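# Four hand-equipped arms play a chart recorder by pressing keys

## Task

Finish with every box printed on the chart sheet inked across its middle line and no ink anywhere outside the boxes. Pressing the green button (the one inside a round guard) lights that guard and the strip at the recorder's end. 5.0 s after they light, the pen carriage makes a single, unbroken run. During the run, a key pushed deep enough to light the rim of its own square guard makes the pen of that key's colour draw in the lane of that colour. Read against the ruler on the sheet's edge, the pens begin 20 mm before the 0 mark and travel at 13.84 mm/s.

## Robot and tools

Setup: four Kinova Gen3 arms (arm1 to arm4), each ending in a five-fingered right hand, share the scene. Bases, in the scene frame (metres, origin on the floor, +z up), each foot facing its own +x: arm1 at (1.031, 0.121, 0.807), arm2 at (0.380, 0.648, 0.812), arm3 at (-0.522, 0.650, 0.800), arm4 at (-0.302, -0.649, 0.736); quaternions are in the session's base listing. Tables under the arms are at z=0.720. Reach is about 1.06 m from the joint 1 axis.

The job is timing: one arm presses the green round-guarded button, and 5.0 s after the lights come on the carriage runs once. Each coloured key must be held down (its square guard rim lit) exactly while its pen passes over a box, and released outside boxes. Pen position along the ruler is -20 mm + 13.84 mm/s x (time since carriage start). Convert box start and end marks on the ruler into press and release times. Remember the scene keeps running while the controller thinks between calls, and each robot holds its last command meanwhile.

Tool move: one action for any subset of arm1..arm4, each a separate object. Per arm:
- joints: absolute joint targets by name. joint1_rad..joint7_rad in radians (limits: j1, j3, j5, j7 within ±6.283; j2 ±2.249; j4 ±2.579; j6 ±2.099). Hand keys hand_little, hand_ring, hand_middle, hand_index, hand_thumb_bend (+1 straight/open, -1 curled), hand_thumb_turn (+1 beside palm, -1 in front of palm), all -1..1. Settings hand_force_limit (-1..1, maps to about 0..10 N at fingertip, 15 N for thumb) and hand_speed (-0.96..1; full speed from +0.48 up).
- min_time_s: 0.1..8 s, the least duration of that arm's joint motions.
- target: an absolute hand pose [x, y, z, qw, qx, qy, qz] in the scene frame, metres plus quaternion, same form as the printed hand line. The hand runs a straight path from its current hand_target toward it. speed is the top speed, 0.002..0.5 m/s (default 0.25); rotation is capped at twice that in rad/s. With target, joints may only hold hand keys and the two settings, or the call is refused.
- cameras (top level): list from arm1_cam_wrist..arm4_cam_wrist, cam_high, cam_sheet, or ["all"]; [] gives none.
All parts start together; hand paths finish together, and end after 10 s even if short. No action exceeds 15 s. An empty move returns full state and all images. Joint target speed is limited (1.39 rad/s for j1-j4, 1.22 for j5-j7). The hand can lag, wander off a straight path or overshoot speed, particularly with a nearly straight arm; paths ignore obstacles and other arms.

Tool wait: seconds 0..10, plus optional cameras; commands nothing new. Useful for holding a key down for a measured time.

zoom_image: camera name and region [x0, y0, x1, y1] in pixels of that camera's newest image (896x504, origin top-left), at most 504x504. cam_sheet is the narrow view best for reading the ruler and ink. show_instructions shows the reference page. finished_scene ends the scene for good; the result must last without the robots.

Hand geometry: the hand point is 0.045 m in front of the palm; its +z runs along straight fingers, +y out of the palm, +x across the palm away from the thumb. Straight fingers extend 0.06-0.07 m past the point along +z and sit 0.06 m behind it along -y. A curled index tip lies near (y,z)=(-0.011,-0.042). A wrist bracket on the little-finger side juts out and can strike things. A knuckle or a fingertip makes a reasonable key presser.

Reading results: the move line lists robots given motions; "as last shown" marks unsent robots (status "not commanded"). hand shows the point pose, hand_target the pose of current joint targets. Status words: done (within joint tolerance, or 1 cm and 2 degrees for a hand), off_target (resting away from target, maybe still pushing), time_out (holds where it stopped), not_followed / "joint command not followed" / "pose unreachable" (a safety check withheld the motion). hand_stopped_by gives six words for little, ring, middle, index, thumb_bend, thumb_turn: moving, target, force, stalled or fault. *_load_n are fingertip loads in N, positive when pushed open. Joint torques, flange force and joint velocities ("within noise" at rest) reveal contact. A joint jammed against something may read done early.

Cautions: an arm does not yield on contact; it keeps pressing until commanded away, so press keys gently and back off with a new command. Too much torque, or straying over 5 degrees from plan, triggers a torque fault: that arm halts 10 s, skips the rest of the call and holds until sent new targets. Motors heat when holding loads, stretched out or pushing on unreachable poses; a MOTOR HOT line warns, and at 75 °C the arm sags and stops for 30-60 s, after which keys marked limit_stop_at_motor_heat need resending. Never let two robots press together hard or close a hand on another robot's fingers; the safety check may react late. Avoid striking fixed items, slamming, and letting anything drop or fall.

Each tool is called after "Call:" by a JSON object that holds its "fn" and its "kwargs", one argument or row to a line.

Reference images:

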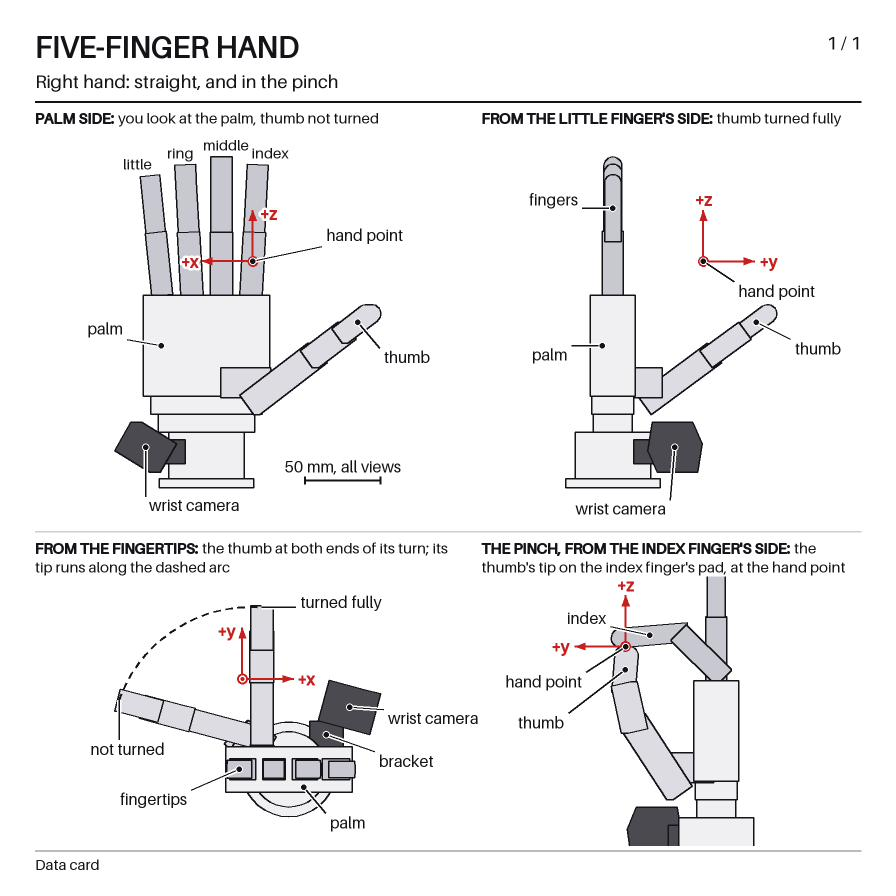

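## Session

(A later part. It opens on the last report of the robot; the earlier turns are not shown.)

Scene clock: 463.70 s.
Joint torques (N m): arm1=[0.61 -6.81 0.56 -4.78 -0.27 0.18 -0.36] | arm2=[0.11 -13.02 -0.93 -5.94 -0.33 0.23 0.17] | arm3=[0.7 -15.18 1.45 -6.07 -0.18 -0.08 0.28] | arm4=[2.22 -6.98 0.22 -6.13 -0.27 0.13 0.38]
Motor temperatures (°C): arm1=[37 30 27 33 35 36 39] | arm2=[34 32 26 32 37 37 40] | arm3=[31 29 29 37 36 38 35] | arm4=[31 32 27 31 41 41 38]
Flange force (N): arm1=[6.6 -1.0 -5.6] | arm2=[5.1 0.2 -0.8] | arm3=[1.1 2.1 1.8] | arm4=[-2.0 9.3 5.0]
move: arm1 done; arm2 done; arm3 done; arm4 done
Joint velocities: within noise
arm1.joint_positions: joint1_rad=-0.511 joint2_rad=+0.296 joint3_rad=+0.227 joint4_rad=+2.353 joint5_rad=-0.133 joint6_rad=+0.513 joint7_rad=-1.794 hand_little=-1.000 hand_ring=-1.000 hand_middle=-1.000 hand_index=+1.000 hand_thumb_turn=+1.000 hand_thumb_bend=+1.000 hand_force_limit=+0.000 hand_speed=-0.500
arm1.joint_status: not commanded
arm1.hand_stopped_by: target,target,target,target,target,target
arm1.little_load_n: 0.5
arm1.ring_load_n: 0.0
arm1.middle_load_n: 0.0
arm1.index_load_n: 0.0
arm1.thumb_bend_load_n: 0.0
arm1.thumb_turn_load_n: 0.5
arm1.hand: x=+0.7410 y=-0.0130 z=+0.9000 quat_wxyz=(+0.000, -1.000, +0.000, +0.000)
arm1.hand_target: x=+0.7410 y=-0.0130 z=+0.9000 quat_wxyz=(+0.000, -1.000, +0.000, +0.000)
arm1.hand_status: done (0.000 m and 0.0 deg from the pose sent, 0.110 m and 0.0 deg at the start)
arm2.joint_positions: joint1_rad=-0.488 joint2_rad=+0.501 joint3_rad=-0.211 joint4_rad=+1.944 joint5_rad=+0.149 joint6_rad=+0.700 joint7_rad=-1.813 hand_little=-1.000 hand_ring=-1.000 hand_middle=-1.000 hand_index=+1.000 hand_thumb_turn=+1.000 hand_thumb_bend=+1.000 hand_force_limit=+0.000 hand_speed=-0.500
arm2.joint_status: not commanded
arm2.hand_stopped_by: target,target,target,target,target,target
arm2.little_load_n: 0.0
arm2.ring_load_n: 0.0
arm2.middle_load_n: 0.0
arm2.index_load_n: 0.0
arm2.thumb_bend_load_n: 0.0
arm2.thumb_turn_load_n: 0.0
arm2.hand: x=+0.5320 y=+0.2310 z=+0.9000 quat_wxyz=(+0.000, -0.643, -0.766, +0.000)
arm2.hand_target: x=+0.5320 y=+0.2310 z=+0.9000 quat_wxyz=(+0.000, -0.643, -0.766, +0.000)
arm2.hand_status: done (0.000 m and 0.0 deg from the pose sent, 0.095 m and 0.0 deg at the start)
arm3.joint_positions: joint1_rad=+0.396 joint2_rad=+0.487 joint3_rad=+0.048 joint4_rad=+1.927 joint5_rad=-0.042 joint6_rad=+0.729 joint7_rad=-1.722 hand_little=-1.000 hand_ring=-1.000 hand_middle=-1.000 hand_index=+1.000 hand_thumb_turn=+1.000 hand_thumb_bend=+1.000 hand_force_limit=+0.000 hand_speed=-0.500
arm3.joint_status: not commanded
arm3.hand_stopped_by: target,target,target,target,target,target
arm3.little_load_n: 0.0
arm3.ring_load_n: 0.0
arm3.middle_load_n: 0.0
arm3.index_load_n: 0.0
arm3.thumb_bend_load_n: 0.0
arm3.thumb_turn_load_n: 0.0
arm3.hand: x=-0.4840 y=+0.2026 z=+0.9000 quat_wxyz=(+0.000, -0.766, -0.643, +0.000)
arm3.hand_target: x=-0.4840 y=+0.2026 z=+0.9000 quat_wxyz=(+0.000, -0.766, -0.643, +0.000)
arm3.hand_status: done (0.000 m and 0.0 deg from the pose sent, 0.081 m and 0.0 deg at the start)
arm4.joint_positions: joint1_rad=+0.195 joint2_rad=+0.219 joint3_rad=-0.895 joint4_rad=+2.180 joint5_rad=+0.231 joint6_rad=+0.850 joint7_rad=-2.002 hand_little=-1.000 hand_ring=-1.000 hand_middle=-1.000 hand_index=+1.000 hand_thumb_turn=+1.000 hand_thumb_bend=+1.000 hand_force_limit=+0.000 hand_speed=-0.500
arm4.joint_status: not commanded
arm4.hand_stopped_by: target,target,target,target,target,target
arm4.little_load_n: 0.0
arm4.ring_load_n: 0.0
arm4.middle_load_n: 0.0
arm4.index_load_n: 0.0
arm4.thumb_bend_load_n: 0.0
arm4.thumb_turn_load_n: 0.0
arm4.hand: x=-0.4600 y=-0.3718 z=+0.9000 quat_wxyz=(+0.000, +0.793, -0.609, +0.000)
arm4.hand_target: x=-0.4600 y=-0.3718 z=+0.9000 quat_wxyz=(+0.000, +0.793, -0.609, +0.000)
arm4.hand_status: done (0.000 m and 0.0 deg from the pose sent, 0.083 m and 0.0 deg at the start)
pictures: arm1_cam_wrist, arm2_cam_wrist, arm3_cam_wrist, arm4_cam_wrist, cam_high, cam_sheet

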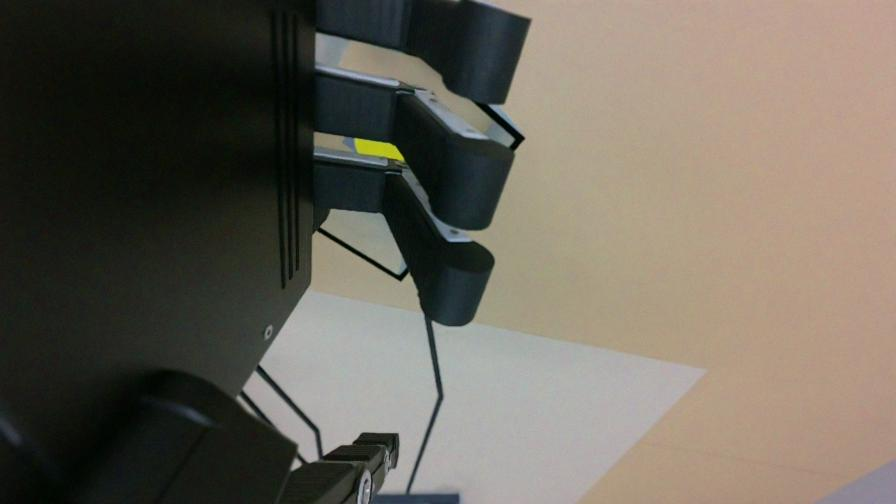

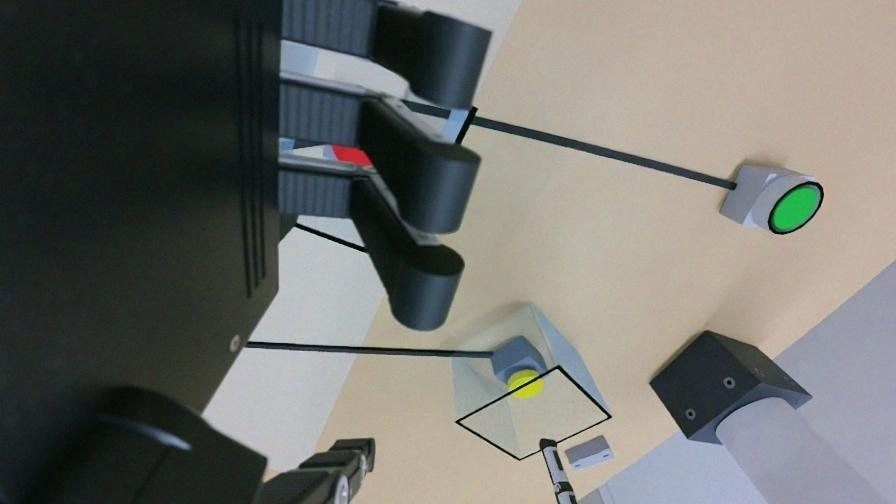

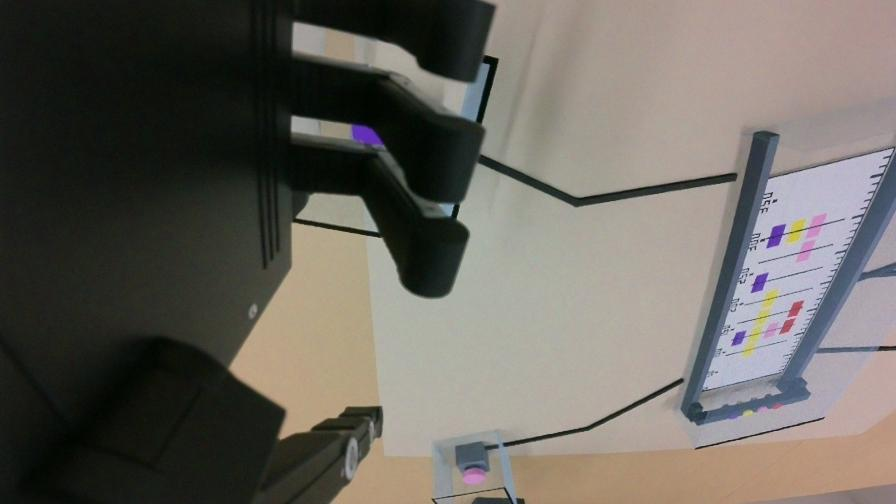

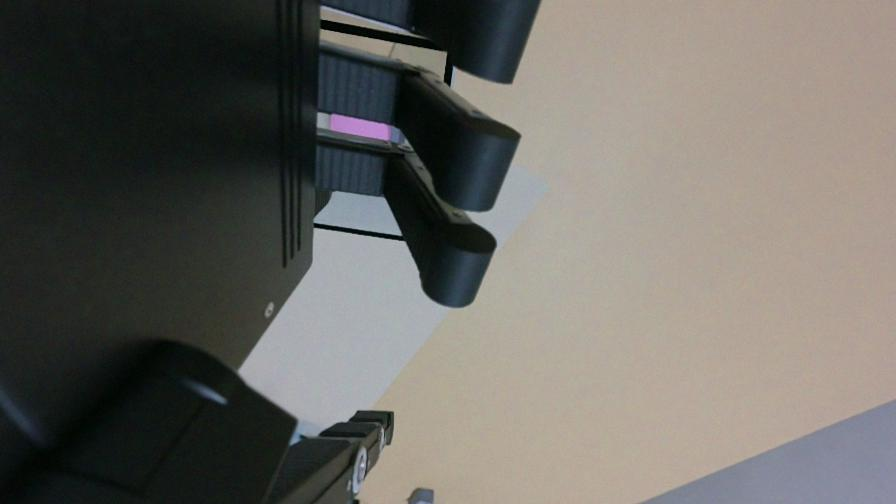

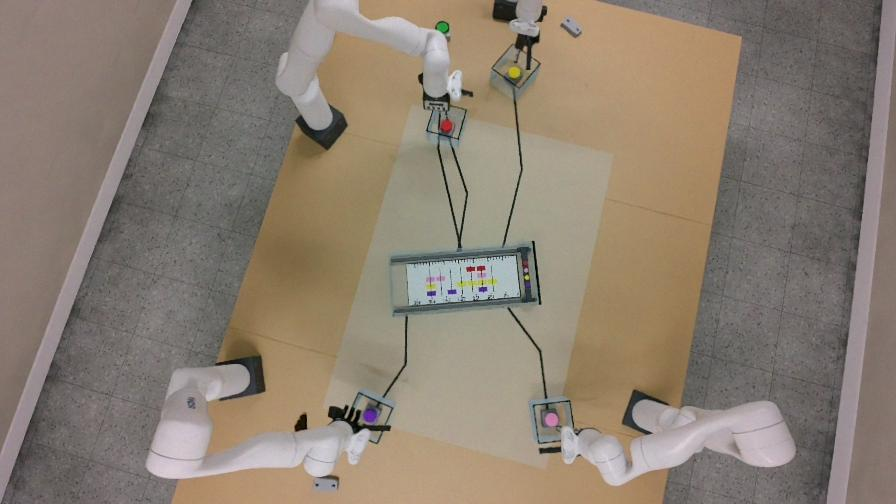

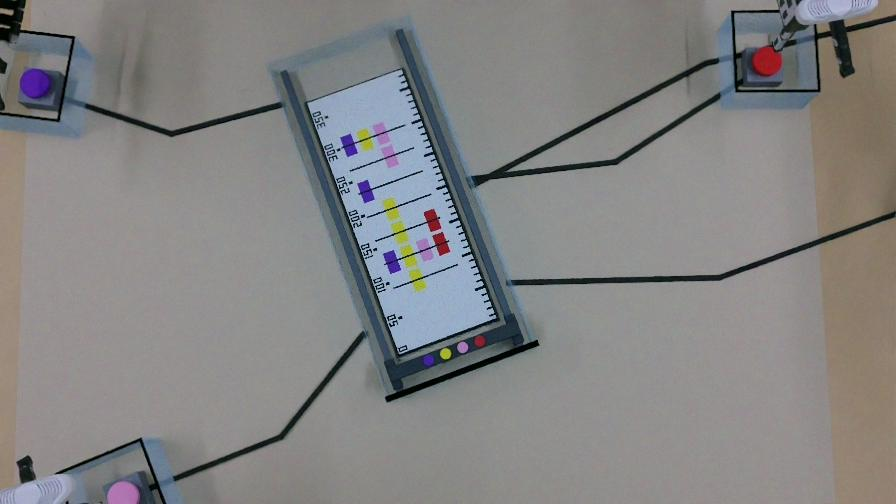

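Call:
{"fn": "move", "kwargs": {
  "arm1": {"target": [0.741, -0.0187, 0.850, 0, 1, 0, 0], "speed": 0.1},
  "arm2": {"target": [0.543, 0.235, 0.850, 0, 0.6428, 0.7660, 0], "speed": 0.1},
  "arm3": {"target": [-0.473, 0.2006, 0.850, 0, 0.7660, 0.6428, 0], "speed": 0.1},
  "arm4": {"target": [-0.451, -0.3668, 0.850, 0, 0.7934, -0.6088, 0], "speed": 0.1},
  "cameras": ["all"]
}}

Call:
{"fn": "zoom_image", "kwargs": {
  "camera": "cam_high",
  "region": [400, 0, 560, 150]
}}

Call:
{"fn": "zoom_image", "kwargs": {
  "camera": "cam_high",
  "region": [500, 370, 640, 500]
}}

Call:
{"fn": "zoom_image", "kwargs": {
  "camera": "cam_sheet",
  "region": [0, 0, 200, 150]
}}

Call:
{"fn": "zoom_image", "kwargs": {
  "camera": "cam_sheet",
  "region": [696, 0, 896, 150]
}}

Call:
{"fn": "zoom_image", "kwargs": {
  "camera": "cam_sheet",
  "region": [0, 374, 200, 504]
}}

Scene clock: 551.60 s.
Joint torques (N m): arm1=[0.62 -8.17 0.58 -3.27 -0.22 0.14 -0.35] | arm2=[0.13 -13.77 -0.89 -4.88 -0.31 0.22 0.16] | arm3=[0.72 -15.98 1.5 -5.14 -0.18 -0.07 0.28] | arm4=[2.19 -8.51 -0.12 -4.82 -0.21 0.12 0.38]
Motor temperatures (°C): arm1=[37 30 27 33 35 36 39] | arm2=[34 33 26 32 37 37 40] | arm3=[31 29 29 37 36 37 35] | arm4=[31 32 27 30 41 41 38]
Flange force (N): arm1=[5.6 -0.4 -7.4] | arm2=[4.7 0.1 -1.3] | arm3=[1.3 1.8 1.8] | arm4=[-0.4 9.3 4.5]
move: arm1 done; arm2 done; arm3 done; arm4 done
Joint velocities: within noise
arm1.joint_positions: joint1_rad=-0.458 joint2_rad=+0.455 joint3_rad=+0.147 joint4_rad=+2.403 joint5_rad=-0.216 joint6_rad=+0.303 joint7_rad=-1.736 hand_little=-1.000 hand_ring=-1.000 hand_middle=-1.000 hand_index=+1.000 hand_thumb_turn=+1.000 hand_thumb_bend=+1.000 hand_force_limit=+0.000 hand_speed=-0.500
arm1.joint_status: not commanded
arm1.hand_stopped_by: target,target,target,target,target,target
arm1.little_load_n: 0.0
arm1.ring_load_n: 0.0
arm1.middle_load_n: 0.0
arm1.index_load_n: -0.5
arm1.thumb_bend_load_n: 0.0
arm1.thumb_turn_load_n: 0.0
arm1.hand: x=+0.7410 y=-0.0187 z=+0.8500 quat_wxyz=(+0.000, -1.000, +0.000, +0.000)
arm1.hand_target: x=+0.7410 y=-0.0187 z=+0.8500 quat_wxyz=(+0.000, -1.000, +0.000, +0.000)
arm1.hand_status: done (0.000 m and 0.0 deg from the pose sent, 0.050 m and 0.0 deg at the start)
arm2.joint_positions: joint1_rad=-0.542 joint2_rad=+0.603 joint3_rad=-0.182 joint4_rad=+1.990 joint5_rad=+0.186 joint6_rad=+0.553 joint7_rad=-1.876 hand_little=-1.000 hand_ring=-1.000 hand_middle=-1.000 hand_index=+1.000 hand_thumb_turn=+1.000 hand_thumb_bend=+1.000 hand_force_limit=+0.000 hand_speed=-0.500
arm2.joint_status: not commanded
arm2.hand_stopped_by: target,target,target,target,target,target
arm2.little_load_n: 0.0
arm2.ring_load_n: 0.0
arm2.middle_load_n: 0.0
arm2.index_load_n: 0.0
arm2.thumb_bend_load_n: 0.0
arm2.thumb_turn_load_n: 0.0
arm2.hand: x=+0.5430 y=+0.2350 z=+0.8500 quat_wxyz=(+0.000, -0.643, -0.766, +0.000)
arm2.hand_target: x=+0.5430 y=+0.2350 z=+0.8500 quat_wxyz=(+0.000, -0.643, -0.766, +0.000)
arm2.hand_status: done (0.000 m and 0.0 deg from the pose sent, 0.051 m and 0.0 deg at the start)
arm3.joint_positions: joint1_rad=+0.376 joint2_rad=+0.590 joint3_rad=+0.039 joint4_rad=+1.966 joint5_rad=-0.049 joint6_rad=+0.585 joint7_rad=-1.743 hand_little=-1.000 hand_ring=-1.000 hand_middle=-1.000 hand_index=+1.000 hand_thumb_turn=+1.000 hand_thumb_bend=+1.000 hand_force_limit=+0.000 hand_speed=-0.500
arm3.joint_status: not commanded
arm3.hand_stopped_by: target,target,target,target,target,target
arm3.little_load_n: 0.0
arm3.ring_load_n: 0.0
arm3.middle_load_n: 0.0
arm3.index_load_n: 0.0
arm3.thumb_bend_load_n: 0.0
arm3.thumb_turn_load_n: 0.0
arm3.hand: x=-0.4730 y=+0.2006 z=+0.8500 quat_wxyz=(+0.000, -0.766, -0.643, +0.000)
arm3.hand_target: x=-0.4730 y=+0.2006 z=+0.8500 quat_wxyz=(+0.000, -0.766, -0.643, +0.000)
arm3.hand_status: done (0.000 m and 0.0 deg from the pose sent, 0.051 m and 0.0 deg at the start)
arm4.joint_positions: joint1_rad=+0.114 joint2_rad=+0.345 joint3_rad=-0.811 joint4_rad=+2.262 joint5_rad=+0.399 joint6_rad=+0.690 joint7_rad=-2.142 hand_little=-1.000 hand_ring=-1.000 hand_middle=-1.000 hand_index=+1.000 hand_thumb_turn=+1.000 hand_thumb_bend=+1.000 hand_force_limit=+0.000 hand_speed=-0.500
arm4.joint_status: not commanded
arm4.hand_stopped_by: target,target,target,target,target,target
arm4.little_load_n: 0.0
arm4.ring_load_n: 0.0
arm4.middle_load_n: 0.0
arm4.index_load_n: 0.0
arm4.thumb_bend_load_n: 0.0
arm4.thumb_turn_load_n: 0.0
arm4.hand: x=-0.4510 y=-0.3668 z=+0.8500 quat_wxyz=(+0.000, +0.793, -0.609, +0.000)
arm4.hand_target: x=-0.4510 y=-0.3668 z=+0.8500 quat_wxyz=(+0.000, +0.793, -0.609, +0.000)
arm4.hand_status: done (0.000 m and 0.0 deg from the pose sent, 0.051 m and 0.0 deg at the start)
pictures: arm1_cam_wrist, arm2_cam_wrist, arm3_cam_wrist, arm4_cam_wrist, cam_high, cam_sheet

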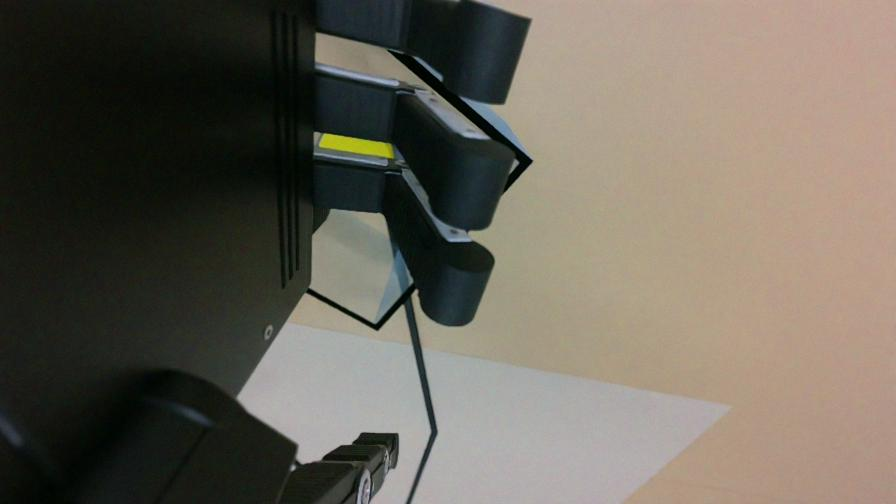

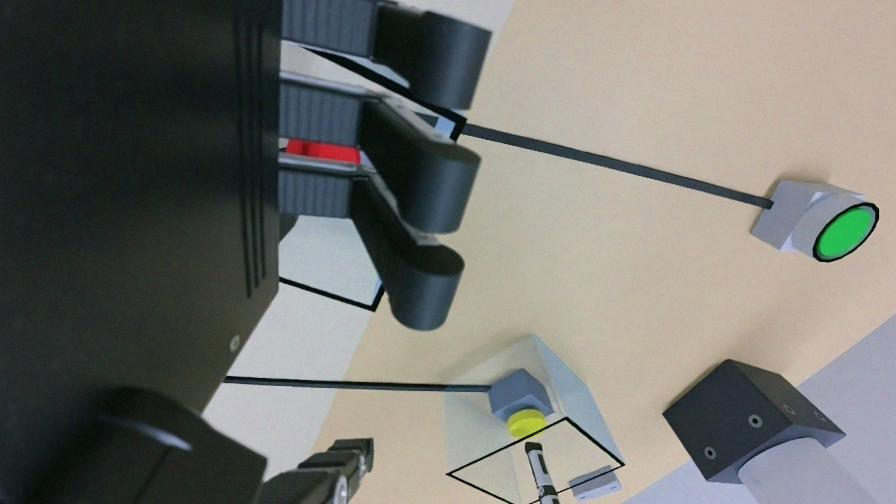

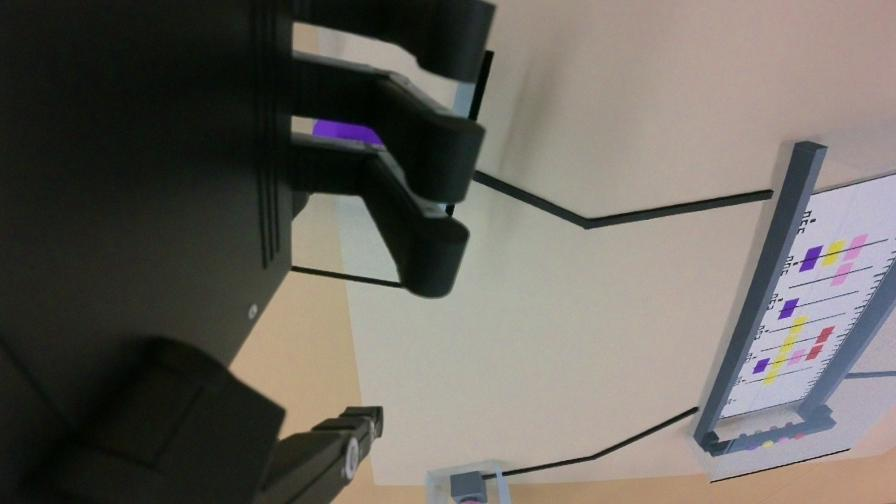

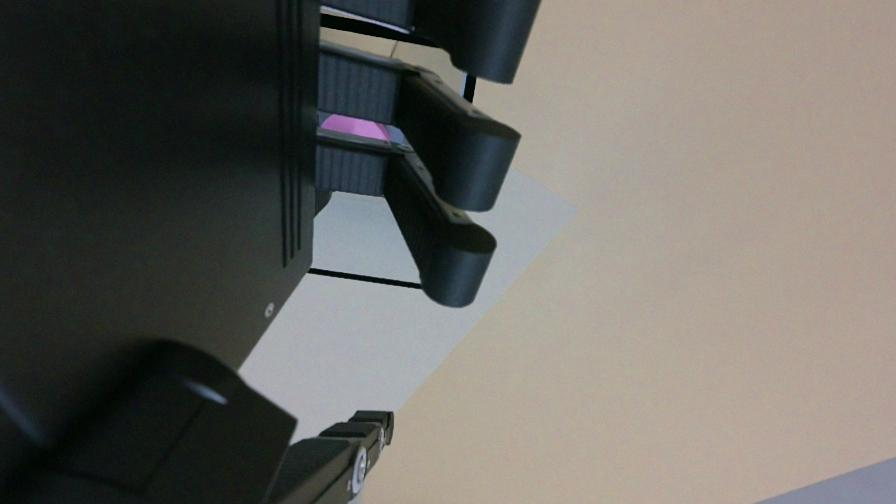

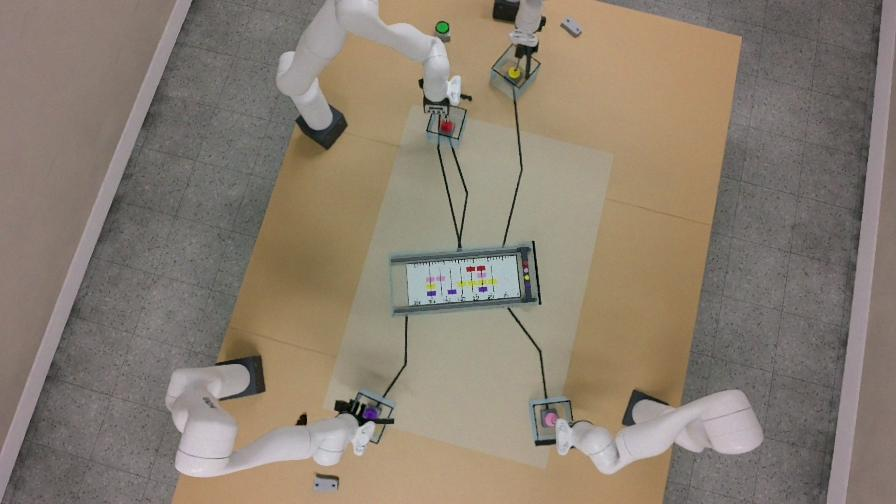

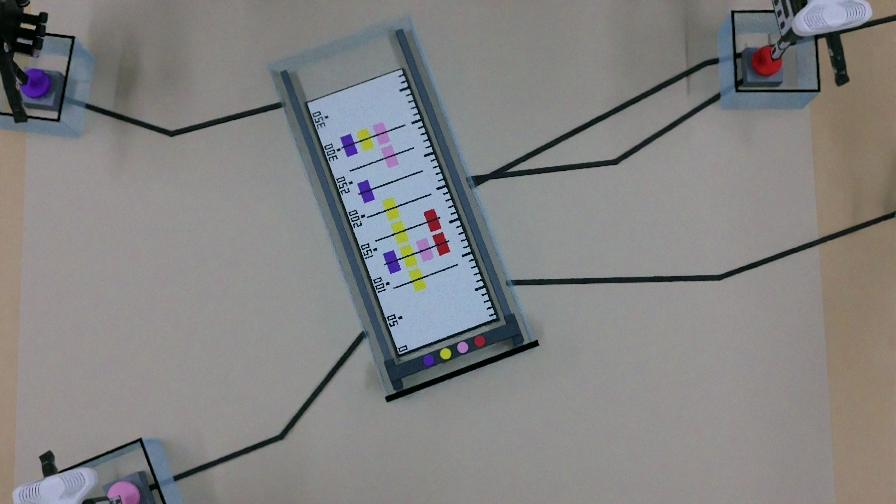

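Scaled by 3.150.

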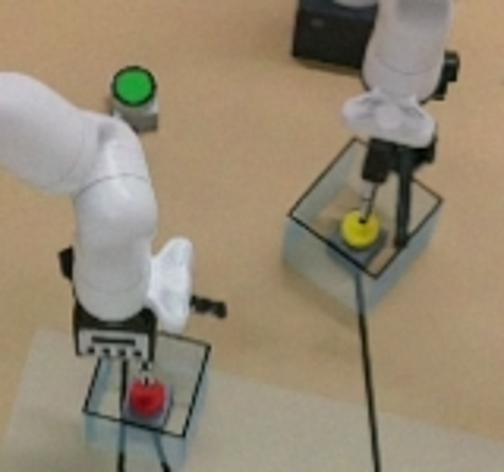

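Scaled by 3.600.

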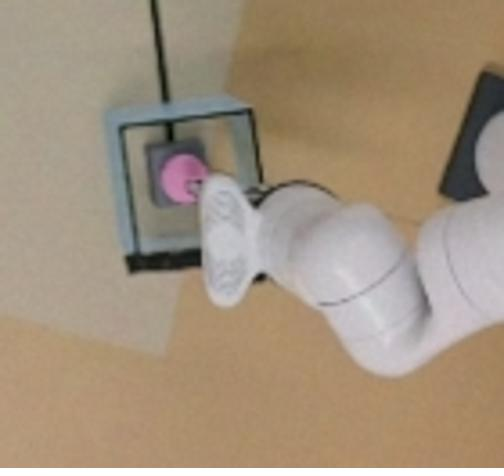

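Scaled by 2.520.

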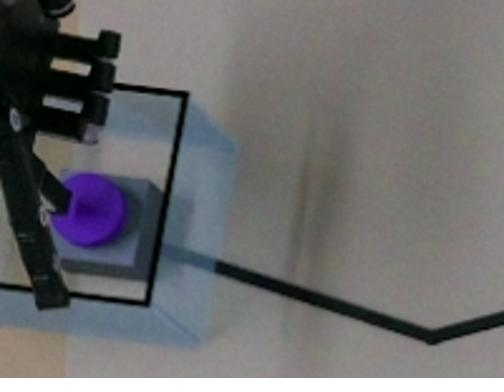

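Scaled by 2.520.

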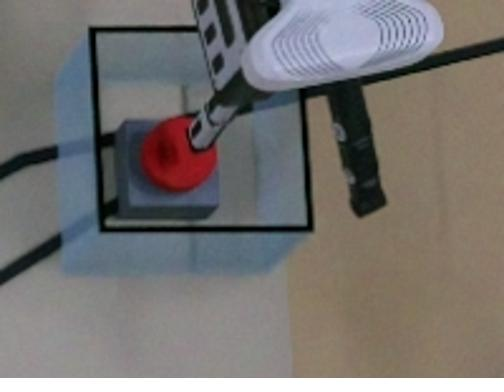

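Scaled by 2.520.

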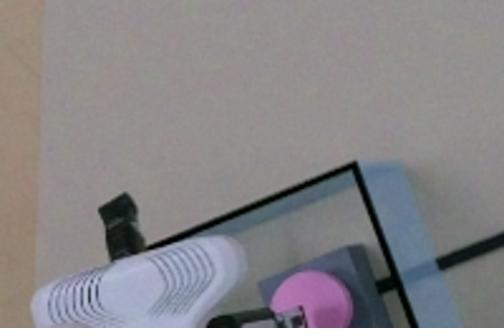

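Call:
{"fn": "move", "kwargs": {
  "arm1": {"target": [0.741, -0.0187, 0.832, 0, 1, 0, 0], "speed": 0.05},
  "arm2": {"target": [0.543, 0.235, 0.832, 0, 0.6428, 0.7660, 0], "speed": 0.05},
  "arm3": {"target": [-0.473, 0.2006, 0.832, 0, 0.7660, 0.6428, 0], "speed": 0.05},
  "arm4": {"target": [-0.451, -0.3668, 0.832, 0, 0.7934, -0.6088, 0], "speed": 0.05},
  "cameras": ["cam_high", "cam_sheet"]
}}

Call:
{"fn": "zoom_image", "kwargs": {
  "camera": "cam_high",
  "region": [400, 0, 560, 150]
}}

Call:
{"fn": "zoom_image", "kwargs": {
  "camera": "cam_high",
  "region": [500, 370, 640, 500]
}}

Call:
{"fn": "zoom_image", "kwargs": {
  "camera": "cam_sheet",
  "region": [0, 0, 200, 150]
}}

Call:
{"fn": "zoom_image", "kwargs": {
  "camera": "cam_sheet",
  "region": [696, 0, 896, 150]
}}

Scene clock: 564.83 s.
Joint torques (N m): arm1=[0.56 -7.06 0.33 -2.91 -0.28 -0.1 -0.33] | arm2=[0.1 -13.94 -0.91 -4.53 -0.32 0.25 0.16] | arm3=[0.6 -10.76 1.16 -4.28 -0.23 -0.94 0.29] | arm4=[2.09 -8.14 0.08 -4.33 -0.14 -0.19 0.38]
Motor temperatures (°C): arm1=[37 30 27 33 35 36 39] | arm2=[34 33 26 32 37 37 40] | arm3=[31 29 29 37 36 37 35] | arm4=[31 32 27 30 41 41 38]
Flange force (N): arm1=[6.2 -0.7 -14.6] | arm2=[4.9 0.0 -1.7] | arm3=[5.0 0.9 -13.2] | arm4=[1.8 8.9 0.0]
move: arm1 done; arm2 done; arm3 done; arm4 done
Joint velocities: within noise
arm1.joint_positions: joint1_rad=-0.427 joint2_rad=+0.515 joint3_rad=+0.108 joint4_rad=+2.417 joint5_rad=-0.237 joint6_rad=+0.228 joint7_rad=-1.719 hand_little=-1.000 hand_ring=-1.000 hand_middle=-1.000 hand_index=+1.000 hand_thumb_turn=+1.000 hand_thumb_bend=+1.000 hand_force_limit=+0.000 hand_speed=-0.500
arm1.joint_status: not commanded
arm1.hand_stopped_by: target,target,target,target,target,target
arm1.little_load_n: 0.0
arm1.ring_load_n: 0.0
arm1.middle_load_n: 0.0
arm1.index_load_n: 0.0
arm1.thumb_bend_load_n: 0.0
arm1.thumb_turn_load_n: 0.0
arm1.hand: x=+0.7410 y=-0.0187 z=+0.8320 quat_wxyz=(+0.000, -1.000, +0.000, +0.000)
arm1.hand_target: x=+0.7410 y=-0.0187 z=+0.8320 quat_wxyz=(+0.000, -1.000, +0.000, +0.000)
arm1.hand_status: done (0.000 m and 0.0 deg from the pose sent, 0.018 m and 0.0 deg at the start)
arm2.joint_positions: joint1_rad=-0.552 joint2_rad=+0.643 joint3_rad=-0.168 joint4_rad=+2.001 joint5_rad=+0.199 joint6_rad=+0.502 joint7_rad=-1.887 hand_little=-1.000 hand_ring=-1.000 hand_middle=-1.000 hand_index=+1.000 hand_thumb_turn=+1.000 hand_thumb_bend=+1.000 hand_force_limit=+0.000 hand_speed=-0.500
arm2.joint_status: not commanded
arm2.hand_stopped_by: target,target,target,target,target,target
arm2.little_load_n: 0.0
arm2.ring_load_n: 0.0
arm2.middle_load_n: 0.0
arm2.index_load_n: 0.0
arm2.thumb_bend_load_n: 0.0
arm2.thumb_turn_load_n: 0.0
arm2.hand: x=+0.5430 y=+0.2350 z=+0.8320 quat_wxyz=(+0.000, -0.643, -0.766, +0.000)
arm2.hand_target: x=+0.5430 y=+0.2350 z=+0.8320 quat_wxyz=(+0.000, -0.643, -0.766, +0.000)
arm2.hand_status: done (0.000 m and 0.0 deg from the pose sent, 0.018 m and 0.0 deg at the start)
arm3.joint_positions: joint1_rad=+0.378 joint2_rad=+0.630 joint3_rad=+0.035 joint4_rad=+1.978 joint5_rad=-0.051 joint6_rad=+0.534 joint7_rad=-1.741 hand_little=-1.000 hand_ring=-1.000 hand_middle=-1.000 hand_index=+1.000 hand_thumb_turn=+1.000 hand_thumb_bend=+1.000 hand_force_limit=+0.000 hand_speed=-0.500
arm3.joint_status: not commanded
arm3.hand_stopped_by: target,target,target,target,target,target
arm3.little_load_n: 0.0
arm3.ring_load_n: 0.0
arm3.middle_load_n: 0.0
arm3.index_load_n: 0.0
arm3.thumb_bend_load_n: -0.5
arm3.thumb_turn_load_n: 0.0
arm3.hand: x=-0.4730 y=+0.2006 z=+0.8320 quat_wxyz=(+0.000, -0.766, -0.643, +0.000)
arm3.hand_target: x=-0.4730 y=+0.2006 z=+0.8320 quat_wxyz=(+0.000, -0.766, -0.643, +0.000)
arm3.hand_status: done (0.000 m and 0.0 deg from the pose sent, 0.018 m and 0.0 deg at the start)
arm4.joint_positions: joint1_rad=+0.067 joint2_rad=+0.389 joint3_rad=-0.766 joint4_rad=+2.289 joint5_rad=+0.467 joint6_rad=+0.632 joint7_rad=-2.208 hand_little=-1.000 hand_ring=-1.000 hand_middle=-1.000 hand_index=+1.000 hand_thumb_turn=+1.000 hand_thumb_bend=+1.000 hand_force_limit=+0.000 hand_speed=-0.500
arm4.joint_status: not commanded
arm4.hand_stopped_by: target,target,target,target,target,target
arm4.little_load_n: 0.0
arm4.ring_load_n: 0.0
arm4.middle_load_n: 0.0
arm4.index_load_n: 0.0
arm4.thumb_bend_load_n: -0.5
arm4.thumb_turn_load_n: -0.5
arm4.hand: x=-0.4510 y=-0.3668 z=+0.8320 quat_wxyz=(+0.000, +0.793, -0.609, +0.000)
arm4.hand_target: x=-0.4510 y=-0.3668 z=+0.8320 quat_wxyz=(+0.000, +0.793, -0.609, +0.000)
arm4.hand_status: done (0.000 m and 0.0 deg from the pose sent, 0.018 m and 0.0 deg at the start)

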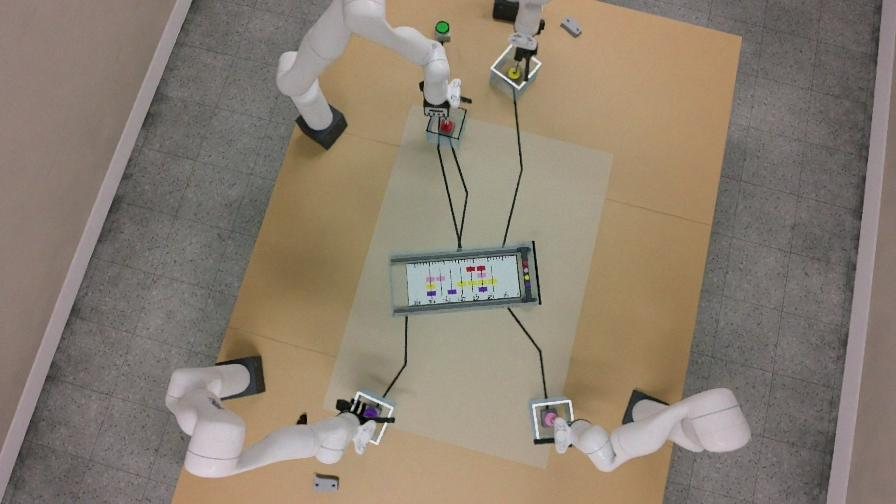

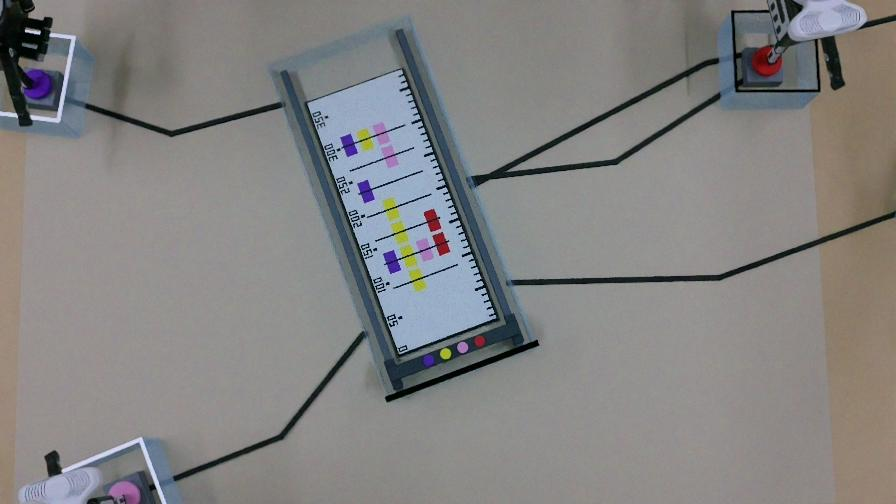

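Scaled by 3.150.

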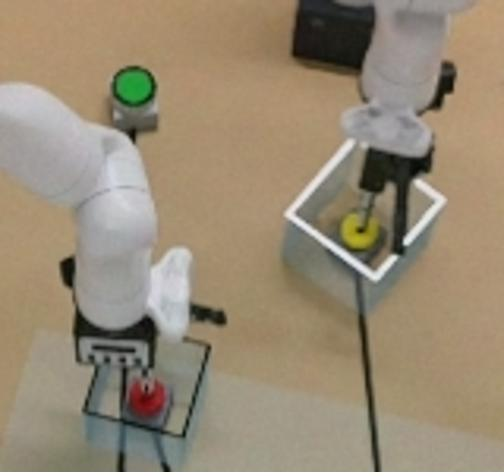

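Scaled by 3.600.

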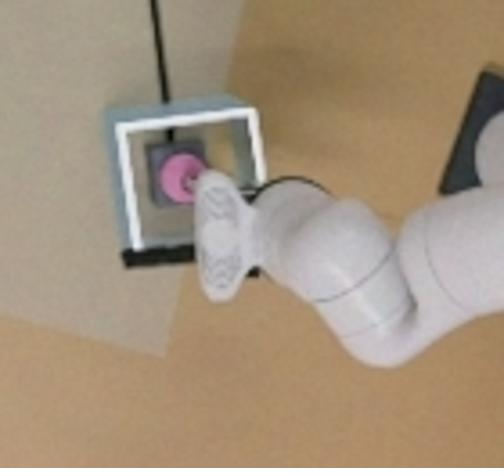

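Scaled by 2.520.

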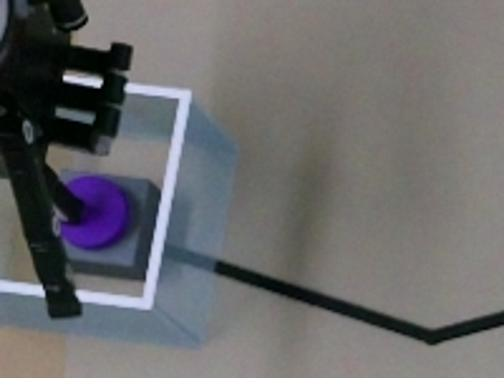

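Scaled by 2.520.

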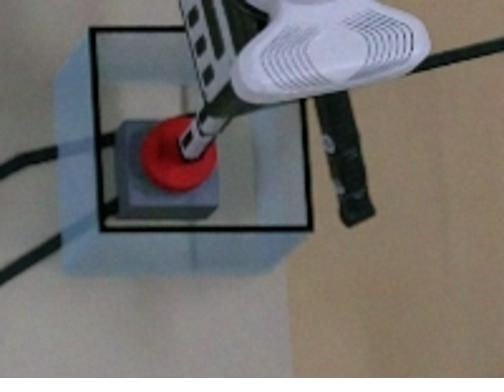

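Call:
{"fn": "move", "kwargs": {
  "arm1": {"target": [0.741, -0.0187, 0.836, 0, 1, 0, 0], "speed": 0.05},
  "arm2": {"target": [0.543, 0.235, 0.829, 0, 0.6428, 0.7660, 0], "speed": 0.05},
  "arm3": {"target": [-0.473, 0.2006, 0.838, 0, 0.7660, 0.6428, 0], "speed": 0.05},
  "arm4": {"target": [-0.451, -0.3668, 0.836, 0, 0.7934, -0.6088, 0], "speed": 0.05},
  "cameras": ["cam_high", "cam_sheet"]
}}

Call:
{"fn": "move", "kwargs": {
  "arm1": {"target": [0.741, -0.0187, 0.840, 0, 1, 0, 0], "speed": 0.05},
  "arm2": {"target": [0.543, 0.235, 0.826, 0, 0.6428, 0.7660, 0], "speed": 0.05},
  "arm3": {"target": [-0.473, 0.2006, 0.842, 0, 0.7660, 0.6428, 0], "speed": 0.05},
  "arm4": {"target": [-0.451, -0.3668, 0.840, 0, 0.7934, -0.6088, 0], "speed": 0.05},
  "cameras": ["cam_high", "cam_sheet"]
}}

Scene clock: 582.10 s.
Joint torques (N m): arm1=[0.5 -8.04 0.35 -3 -0.28 0.03 -0.32] | arm2=[0.09 -12.63 -0.86 -4.21 -0.31 0.11 0.15] | arm3=[0.69 -16.16 1.5 -4.89 -0.18 -0.08 0.28] | arm4=[2.15 -8.92 -0.16 -4.49 -0.22 0.13 0.39]
Motor temperatures (°C): arm1=[37 30 27 33 35 36 39] | arm2=[34 33 26 32 37 37 40] | arm3=[31 29 29 36 36 37 35] | arm4=[31 32 27 30 41 41 38]
Flange force (N): arm1=[5.6 -0.8 -10.1] | arm2=[5.4 0.0 -5.3] | arm3=[1.3 1.7 1.8] | arm4=[0.4 9.2 4.5]
move: arm1 done; arm2 done; arm3 done; arm4 done
Joint velocities: within noise
arm1.joint_positions: joint1_rad=-0.434 joint2_rad=+0.502 joint3_rad=+0.117 joint4_rad=+2.414 joint5_rad=-0.233 joint6_rad=+0.244 joint7_rad=-1.722 hand_little=-1.000 hand_ring=-1.000 hand_middle=-1.000 hand_index=+1.000 hand_thumb_turn=+1.000 hand_thumb_bend=+1.000 hand_force_limit=+0.000 hand_speed=-0.500
arm1.joint_status: not commanded
arm1.hand_stopped_by: target,target,target,target,target,target
arm1.little_load_n: 0.0
arm1.ring_load_n: 0.0
arm1.middle_load_n: 0.5
arm1.index_load_n: 0.0
arm1.thumb_bend_load_n: 0.0
arm1.thumb_turn_load_n: 0.0
arm1.hand: x=+0.7410 y=-0.0187 z=+0.8360 quat_wxyz=(+0.000, -1.000, +0.000, +0.000)
arm1.hand_target: x=+0.7410 y=-0.0187 z=+0.8360 quat_wxyz=(+0.000, -1.000, +0.000, +0.000)
arm1.hand_status: done (0.000 m and 0.0 deg from the pose sent, 0.004 m and 0.0 deg at the start)
arm2.joint_positions: joint1_rad=-0.554 joint2_rad=+0.650 joint3_rad=-0.166 joint4_rad=+2.002 joint5_rad=+0.201 joint6_rad=+0.493 joint7_rad=-1.889 hand_little=-1.000 hand_ring=-1.000 hand_middle=-1.000 hand_index=+1.000 hand_thumb_turn=+1.000 hand_thumb_bend=+1.000 hand_force_limit=+0.000 hand_speed=-0.500
arm2.joint_status: not commanded
arm2.hand_stopped_by: target,target,target,target,target,target
arm2.little_load_n: 0.0
arm2.ring_load_n: 0.0
arm2.middle_load_n: 0.0
arm2.index_load_n: 0.0
arm2.thumb_bend_load_n: -0.5
arm2.thumb_turn_load_n: 0.0
arm2.hand: x=+0.5430 y=+0.2350 z=+0.8290 quat_wxyz=(+0.000, -0.643, -0.766, +0.000)
arm2.hand_target: x=+0.5430 y=+0.2350 z=+0.8290 quat_wxyz=(+0.000, -0.643, -0.766, +0.000)
arm2.hand_status: done (0.000 m and 0.0 deg from the pose sent, 0.003 m and 0.0 deg at the start)
arm3.joint_positions: joint1_rad=+0.378 joint2_rad=+0.616 joint3_rad=+0.036 joint4_rad=+1.974 joint5_rad=-0.050 joint6_rad=+0.551 joint7_rad=-1.742 hand_little=-1.000 hand_ring=-1.000 hand_middle=-1.000 hand_index=+1.000 hand_thumb_turn=+1.000 hand_thumb_bend=+1.000 hand_force_limit=+0.000 hand_speed=-0.500
arm3.joint_status: not commanded
arm3.hand_stopped_by: target,target,target,target,target,target
arm3.little_load_n: 0.0
arm3.ring_load_n: 0.5
arm3.middle_load_n: 0.0
arm3.index_load_n: 0.0
arm3.thumb_bend_load_n: 0.0
arm3.thumb_turn_load_n: 0.0
arm3.hand: x=-0.4730 y=+0.2006 z=+0.8380 quat_wxyz=(+0.000, -0.766, -0.643, +0.000)
arm3.hand_target: x=-0.4730 y=+0.2006 z=+0.8380 quat_wxyz=(+0.000, -0.766, -0.643, +0.000)
arm3.hand_status: done (0.000 m and 0.0 deg from the pose sent, 0.006 m and 0.0 deg at the start)
arm4.joint_positions: joint1_rad=+0.078 joint2_rad=+0.380 joint3_rad=-0.777 joint4_rad=+2.283 joint5_rad=+0.452 joint6_rad=+0.645 joint7_rad=-2.194 hand_little=-1.000 hand_ring=-1.000 hand_middle=-1.000 hand_index=+1.000 hand_thumb_turn=+1.000 hand_thumb_bend=+1.000 hand_force_limit=+0.000 hand_speed=-0.500
arm4.joint_status: not commanded
arm4.hand_stopped_by: target,target,target,target,target,target
arm4.little_load_n: 0.0
arm4.ring_load_n: 0.0
arm4.middle_load_n: 0.0
arm4.index_load_n: 0.0
arm4.thumb_bend_load_n: 0.0
arm4.thumb_turn_load_n: 0.0
arm4.hand: x=-0.4510 y=-0.3668 z=+0.8360 quat_wxyz=(+0.000, +0.793, -0.609, +0.000)
arm4.hand_target: x=-0.4510 y=-0.3668 z=+0.8360 quat_wxyz=(+0.000, +0.793, -0.609, +0.000)
arm4.hand_status: done (0.000 m and 0.0 deg from the pose sent, 0.004 m and 0.0 deg at the start)

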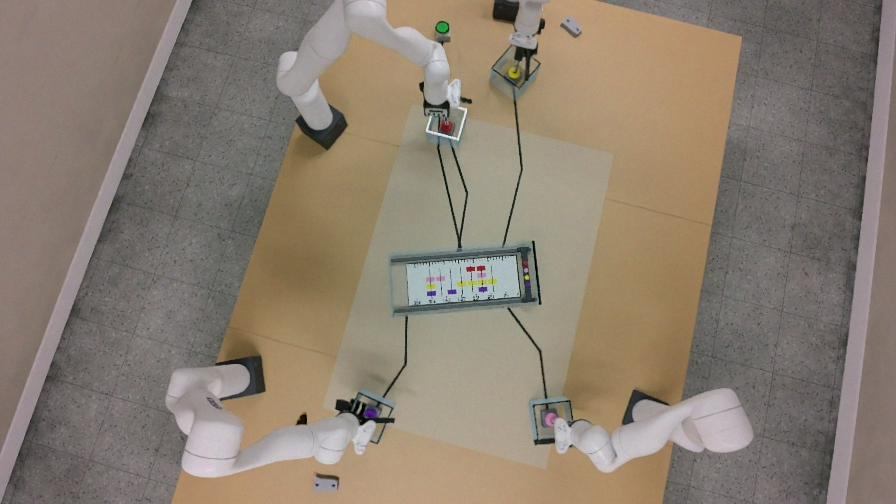

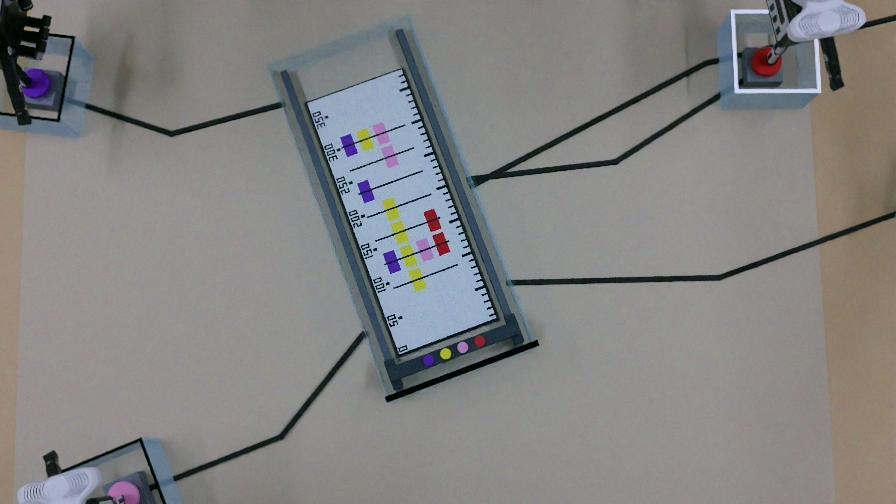

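Scene clock: 583.07 s.
Joint torques (N m): arm1=[0.64 -8.44 0.58 -2.89 -0.25 0.17 -0.34] | arm2=[0.09 -0.93 -0.07 -3.21 -0.09 -1.63 0.16] | arm3=[0.75 -16.11 1.51 -4.98 -0.18 -0.08 0.27] | arm4=[2.18 -8.76 -0.18 -4.63 -0.23 0.16 0.36]
Motor temperatures (°C): arm1=[37 30 27 33 35 36 39] | arm2=[34 33 26 32 37 37 40] | arm3=[31 29 29 36 36 37 35] | arm4=[31 32 27 30 41 41 38]
Flange force (N): arm1=[5.2 -0.2 -7.6] | arm2=[12.4 -0.3 -38.3] | arm3=[1.3 1.8 1.8] | arm4=[0.4 9.2 4.6]
move: arm1 done; arm2 done; arm3 done; arm4 done
Joint velocities: within noise
arm1.joint_positions: joint1_rad=-0.441 joint2_rad=+0.488 joint3_rad=+0.126 joint4_rad=+2.411 joint5_rad=-0.229 joint6_rad=+0.261 joint7_rad=-1.725 hand_little=-1.000 hand_ring=-1.000 hand_middle=-1.000 hand_index=+1.000 hand_thumb_turn=+1.000 hand_thumb_bend=+1.000 hand_force_limit=+0.000 hand_speed=-0.500
arm1.joint_status: not commanded
arm1.hand_stopped_by: target,target,target,target,target,target
arm1.little_load_n: 0.0
arm1.ring_load_n: 0.0
arm1.middle_load_n: 0.0
arm1.index_load_n: 0.0
arm1.thumb_bend_load_n: 0.0
arm1.thumb_turn_load_n: 0.0
arm1.hand: x=+0.7410 y=-0.0187 z=+0.8400 quat_wxyz=(+0.000, -1.000, +0.000, +0.000)
arm1.hand_target: x=+0.7410 y=-0.0187 z=+0.8400 quat_wxyz=(+0.000, -1.000, +0.000, +0.000)
arm1.hand_status: done (0.000 m and 0.0 deg from the pose sent, 0.004 m and 0.0 deg at the start)
arm2.joint_positions: joint1_rad=-0.556 joint2_rad=+0.656 joint3_rad=-0.163 joint4_rad=+2.004 joint5_rad=+0.203 joint6_rad=+0.485 joint7_rad=-1.890 hand_little=-1.000 hand_ring=-1.000 hand_middle=-1.000 hand_index=+1.000 hand_thumb_turn=+1.000 hand_thumb_bend=+1.000 hand_force_limit=+0.000 hand_speed=-0.500
arm2.joint_status: not commanded
arm2.hand_stopped_by: target,target,target,target,target,target
arm2.little_load_n: 0.5
arm2.ring_load_n: 0.0
arm2.middle_load_n: 0.0
arm2.index_load_n: 0.0
arm2.thumb_bend_load_n: 0.0
arm2.thumb_turn_load_n: 0.0
arm2.hand: x=+0.5430 y=+0.2350 z=+0.8260 quat_wxyz=(+0.000, -0.643, -0.766, +0.000)
arm2.hand_target: x=+0.5430 y=+0.2350 z=+0.8260 quat_wxyz=(+0.000, -0.643, -0.766, +0.000)
arm2.hand_status: done (0.000 m and 0.0 deg from the pose sent, 0.003 m and 0.0 deg at the start)
arm3.joint_positions: joint1_rad=+0.377 joint2_rad=+0.608 joint3_rad=+0.037 joint4_rad=+1.972 joint5_rad=-0.050 joint6_rad=+0.562 joint7_rad=-1.742 hand_little=-1.000 hand_ring=-1.000 hand_middle=-1.000 hand_index=+1.000 hand_thumb_turn=+1.000 hand_thumb_bend=+1.000 hand_force_limit=+0.000 hand_speed=-0.500
arm3.joint_status: not commanded
arm3.hand_stopped_by: target,target,target,target,target,target
arm3.little_load_n: 0.0
arm3.ring_load_n: 0.0
arm3.middle_load_n: 0.0
arm3.index_load_n: 0.0
arm3.thumb_bend_load_n: 0.0
arm3.thumb_turn_load_n: 0.0
arm3.hand: x=-0.4730 y=+0.2006 z=+0.8420 quat_wxyz=(+0.000, -0.766, -0.643, +0.000)
arm3.hand_target: x=-0.4730 y=+0.2006 z=+0.8420 quat_wxyz=(+0.000, -0.766, -0.643, +0.000)
arm3.hand_status: done (0.000 m and 0.0 deg from the pose sent, 0.004 m and 0.0 deg at the start)
arm4.joint_positions: joint1_rad=+0.089 joint2_rad=+0.370 joint3_rad=-0.788 joint4_rad=+2.277 joint5_rad=+0.437 joint6_rad=+0.658 joint7_rad=-2.179 hand_little=-1.000 hand_ring=-1.000 hand_middle=-1.000 hand_index=+1.000 hand_thumb_turn=+1.000 hand_thumb_bend=+1.000 hand_force_limit=+0.000 hand_speed=-0.500
arm4.joint_status: not commanded
arm4.hand_stopped_by: target,target,target,target,target,target
arm4.little_load_n: 0.0
arm4.ring_load_n: 0.0
arm4.middle_load_n: 0.0
arm4.index_load_n: 0.0
arm4.thumb_bend_load_n: 0.0
arm4.thumb_turn_load_n: 0.0
arm4.hand: x=-0.4510 y=-0.3668 z=+0.8400 quat_wxyz=(+0.000, +0.793, -0.609, +0.000)
arm4.hand_target: x=-0.4510 y=-0.3668 z=+0.8400 quat_wxyz=(+0.000, +0.793, -0.609, +0.000)
arm4.hand_status: done (0.000 m and 0.0 deg from the pose sent, 0.004 m and 0.0 deg at the start)

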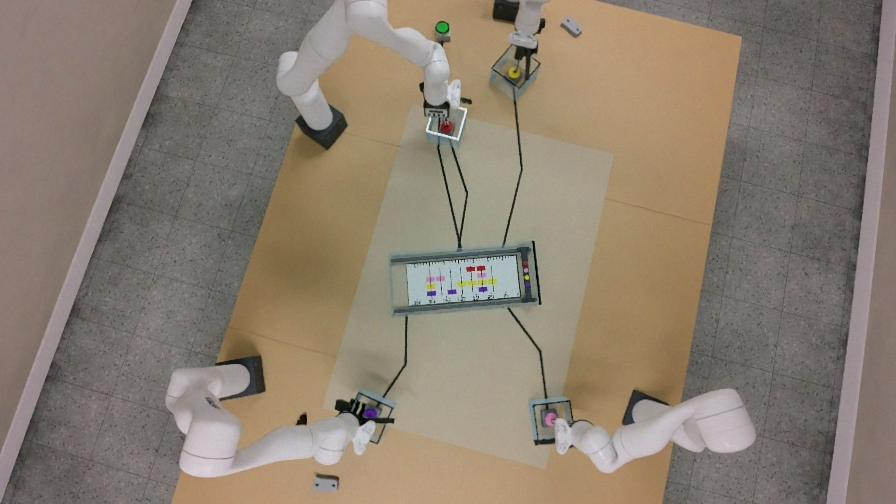

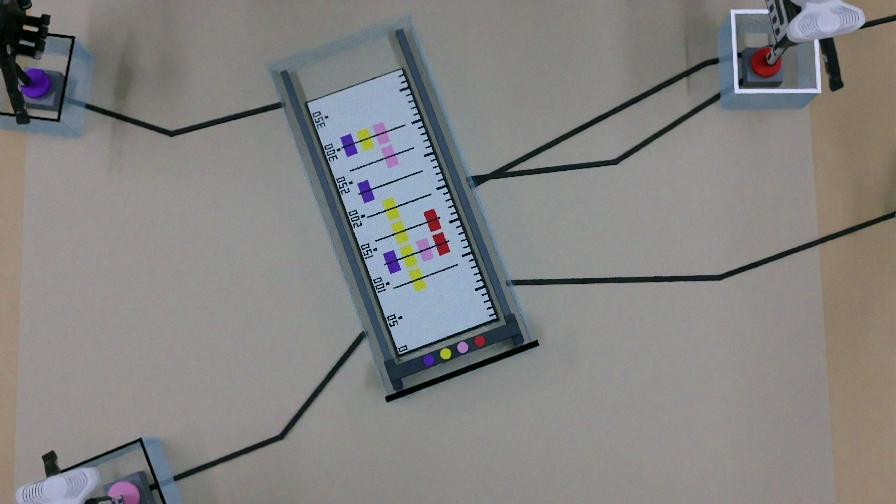

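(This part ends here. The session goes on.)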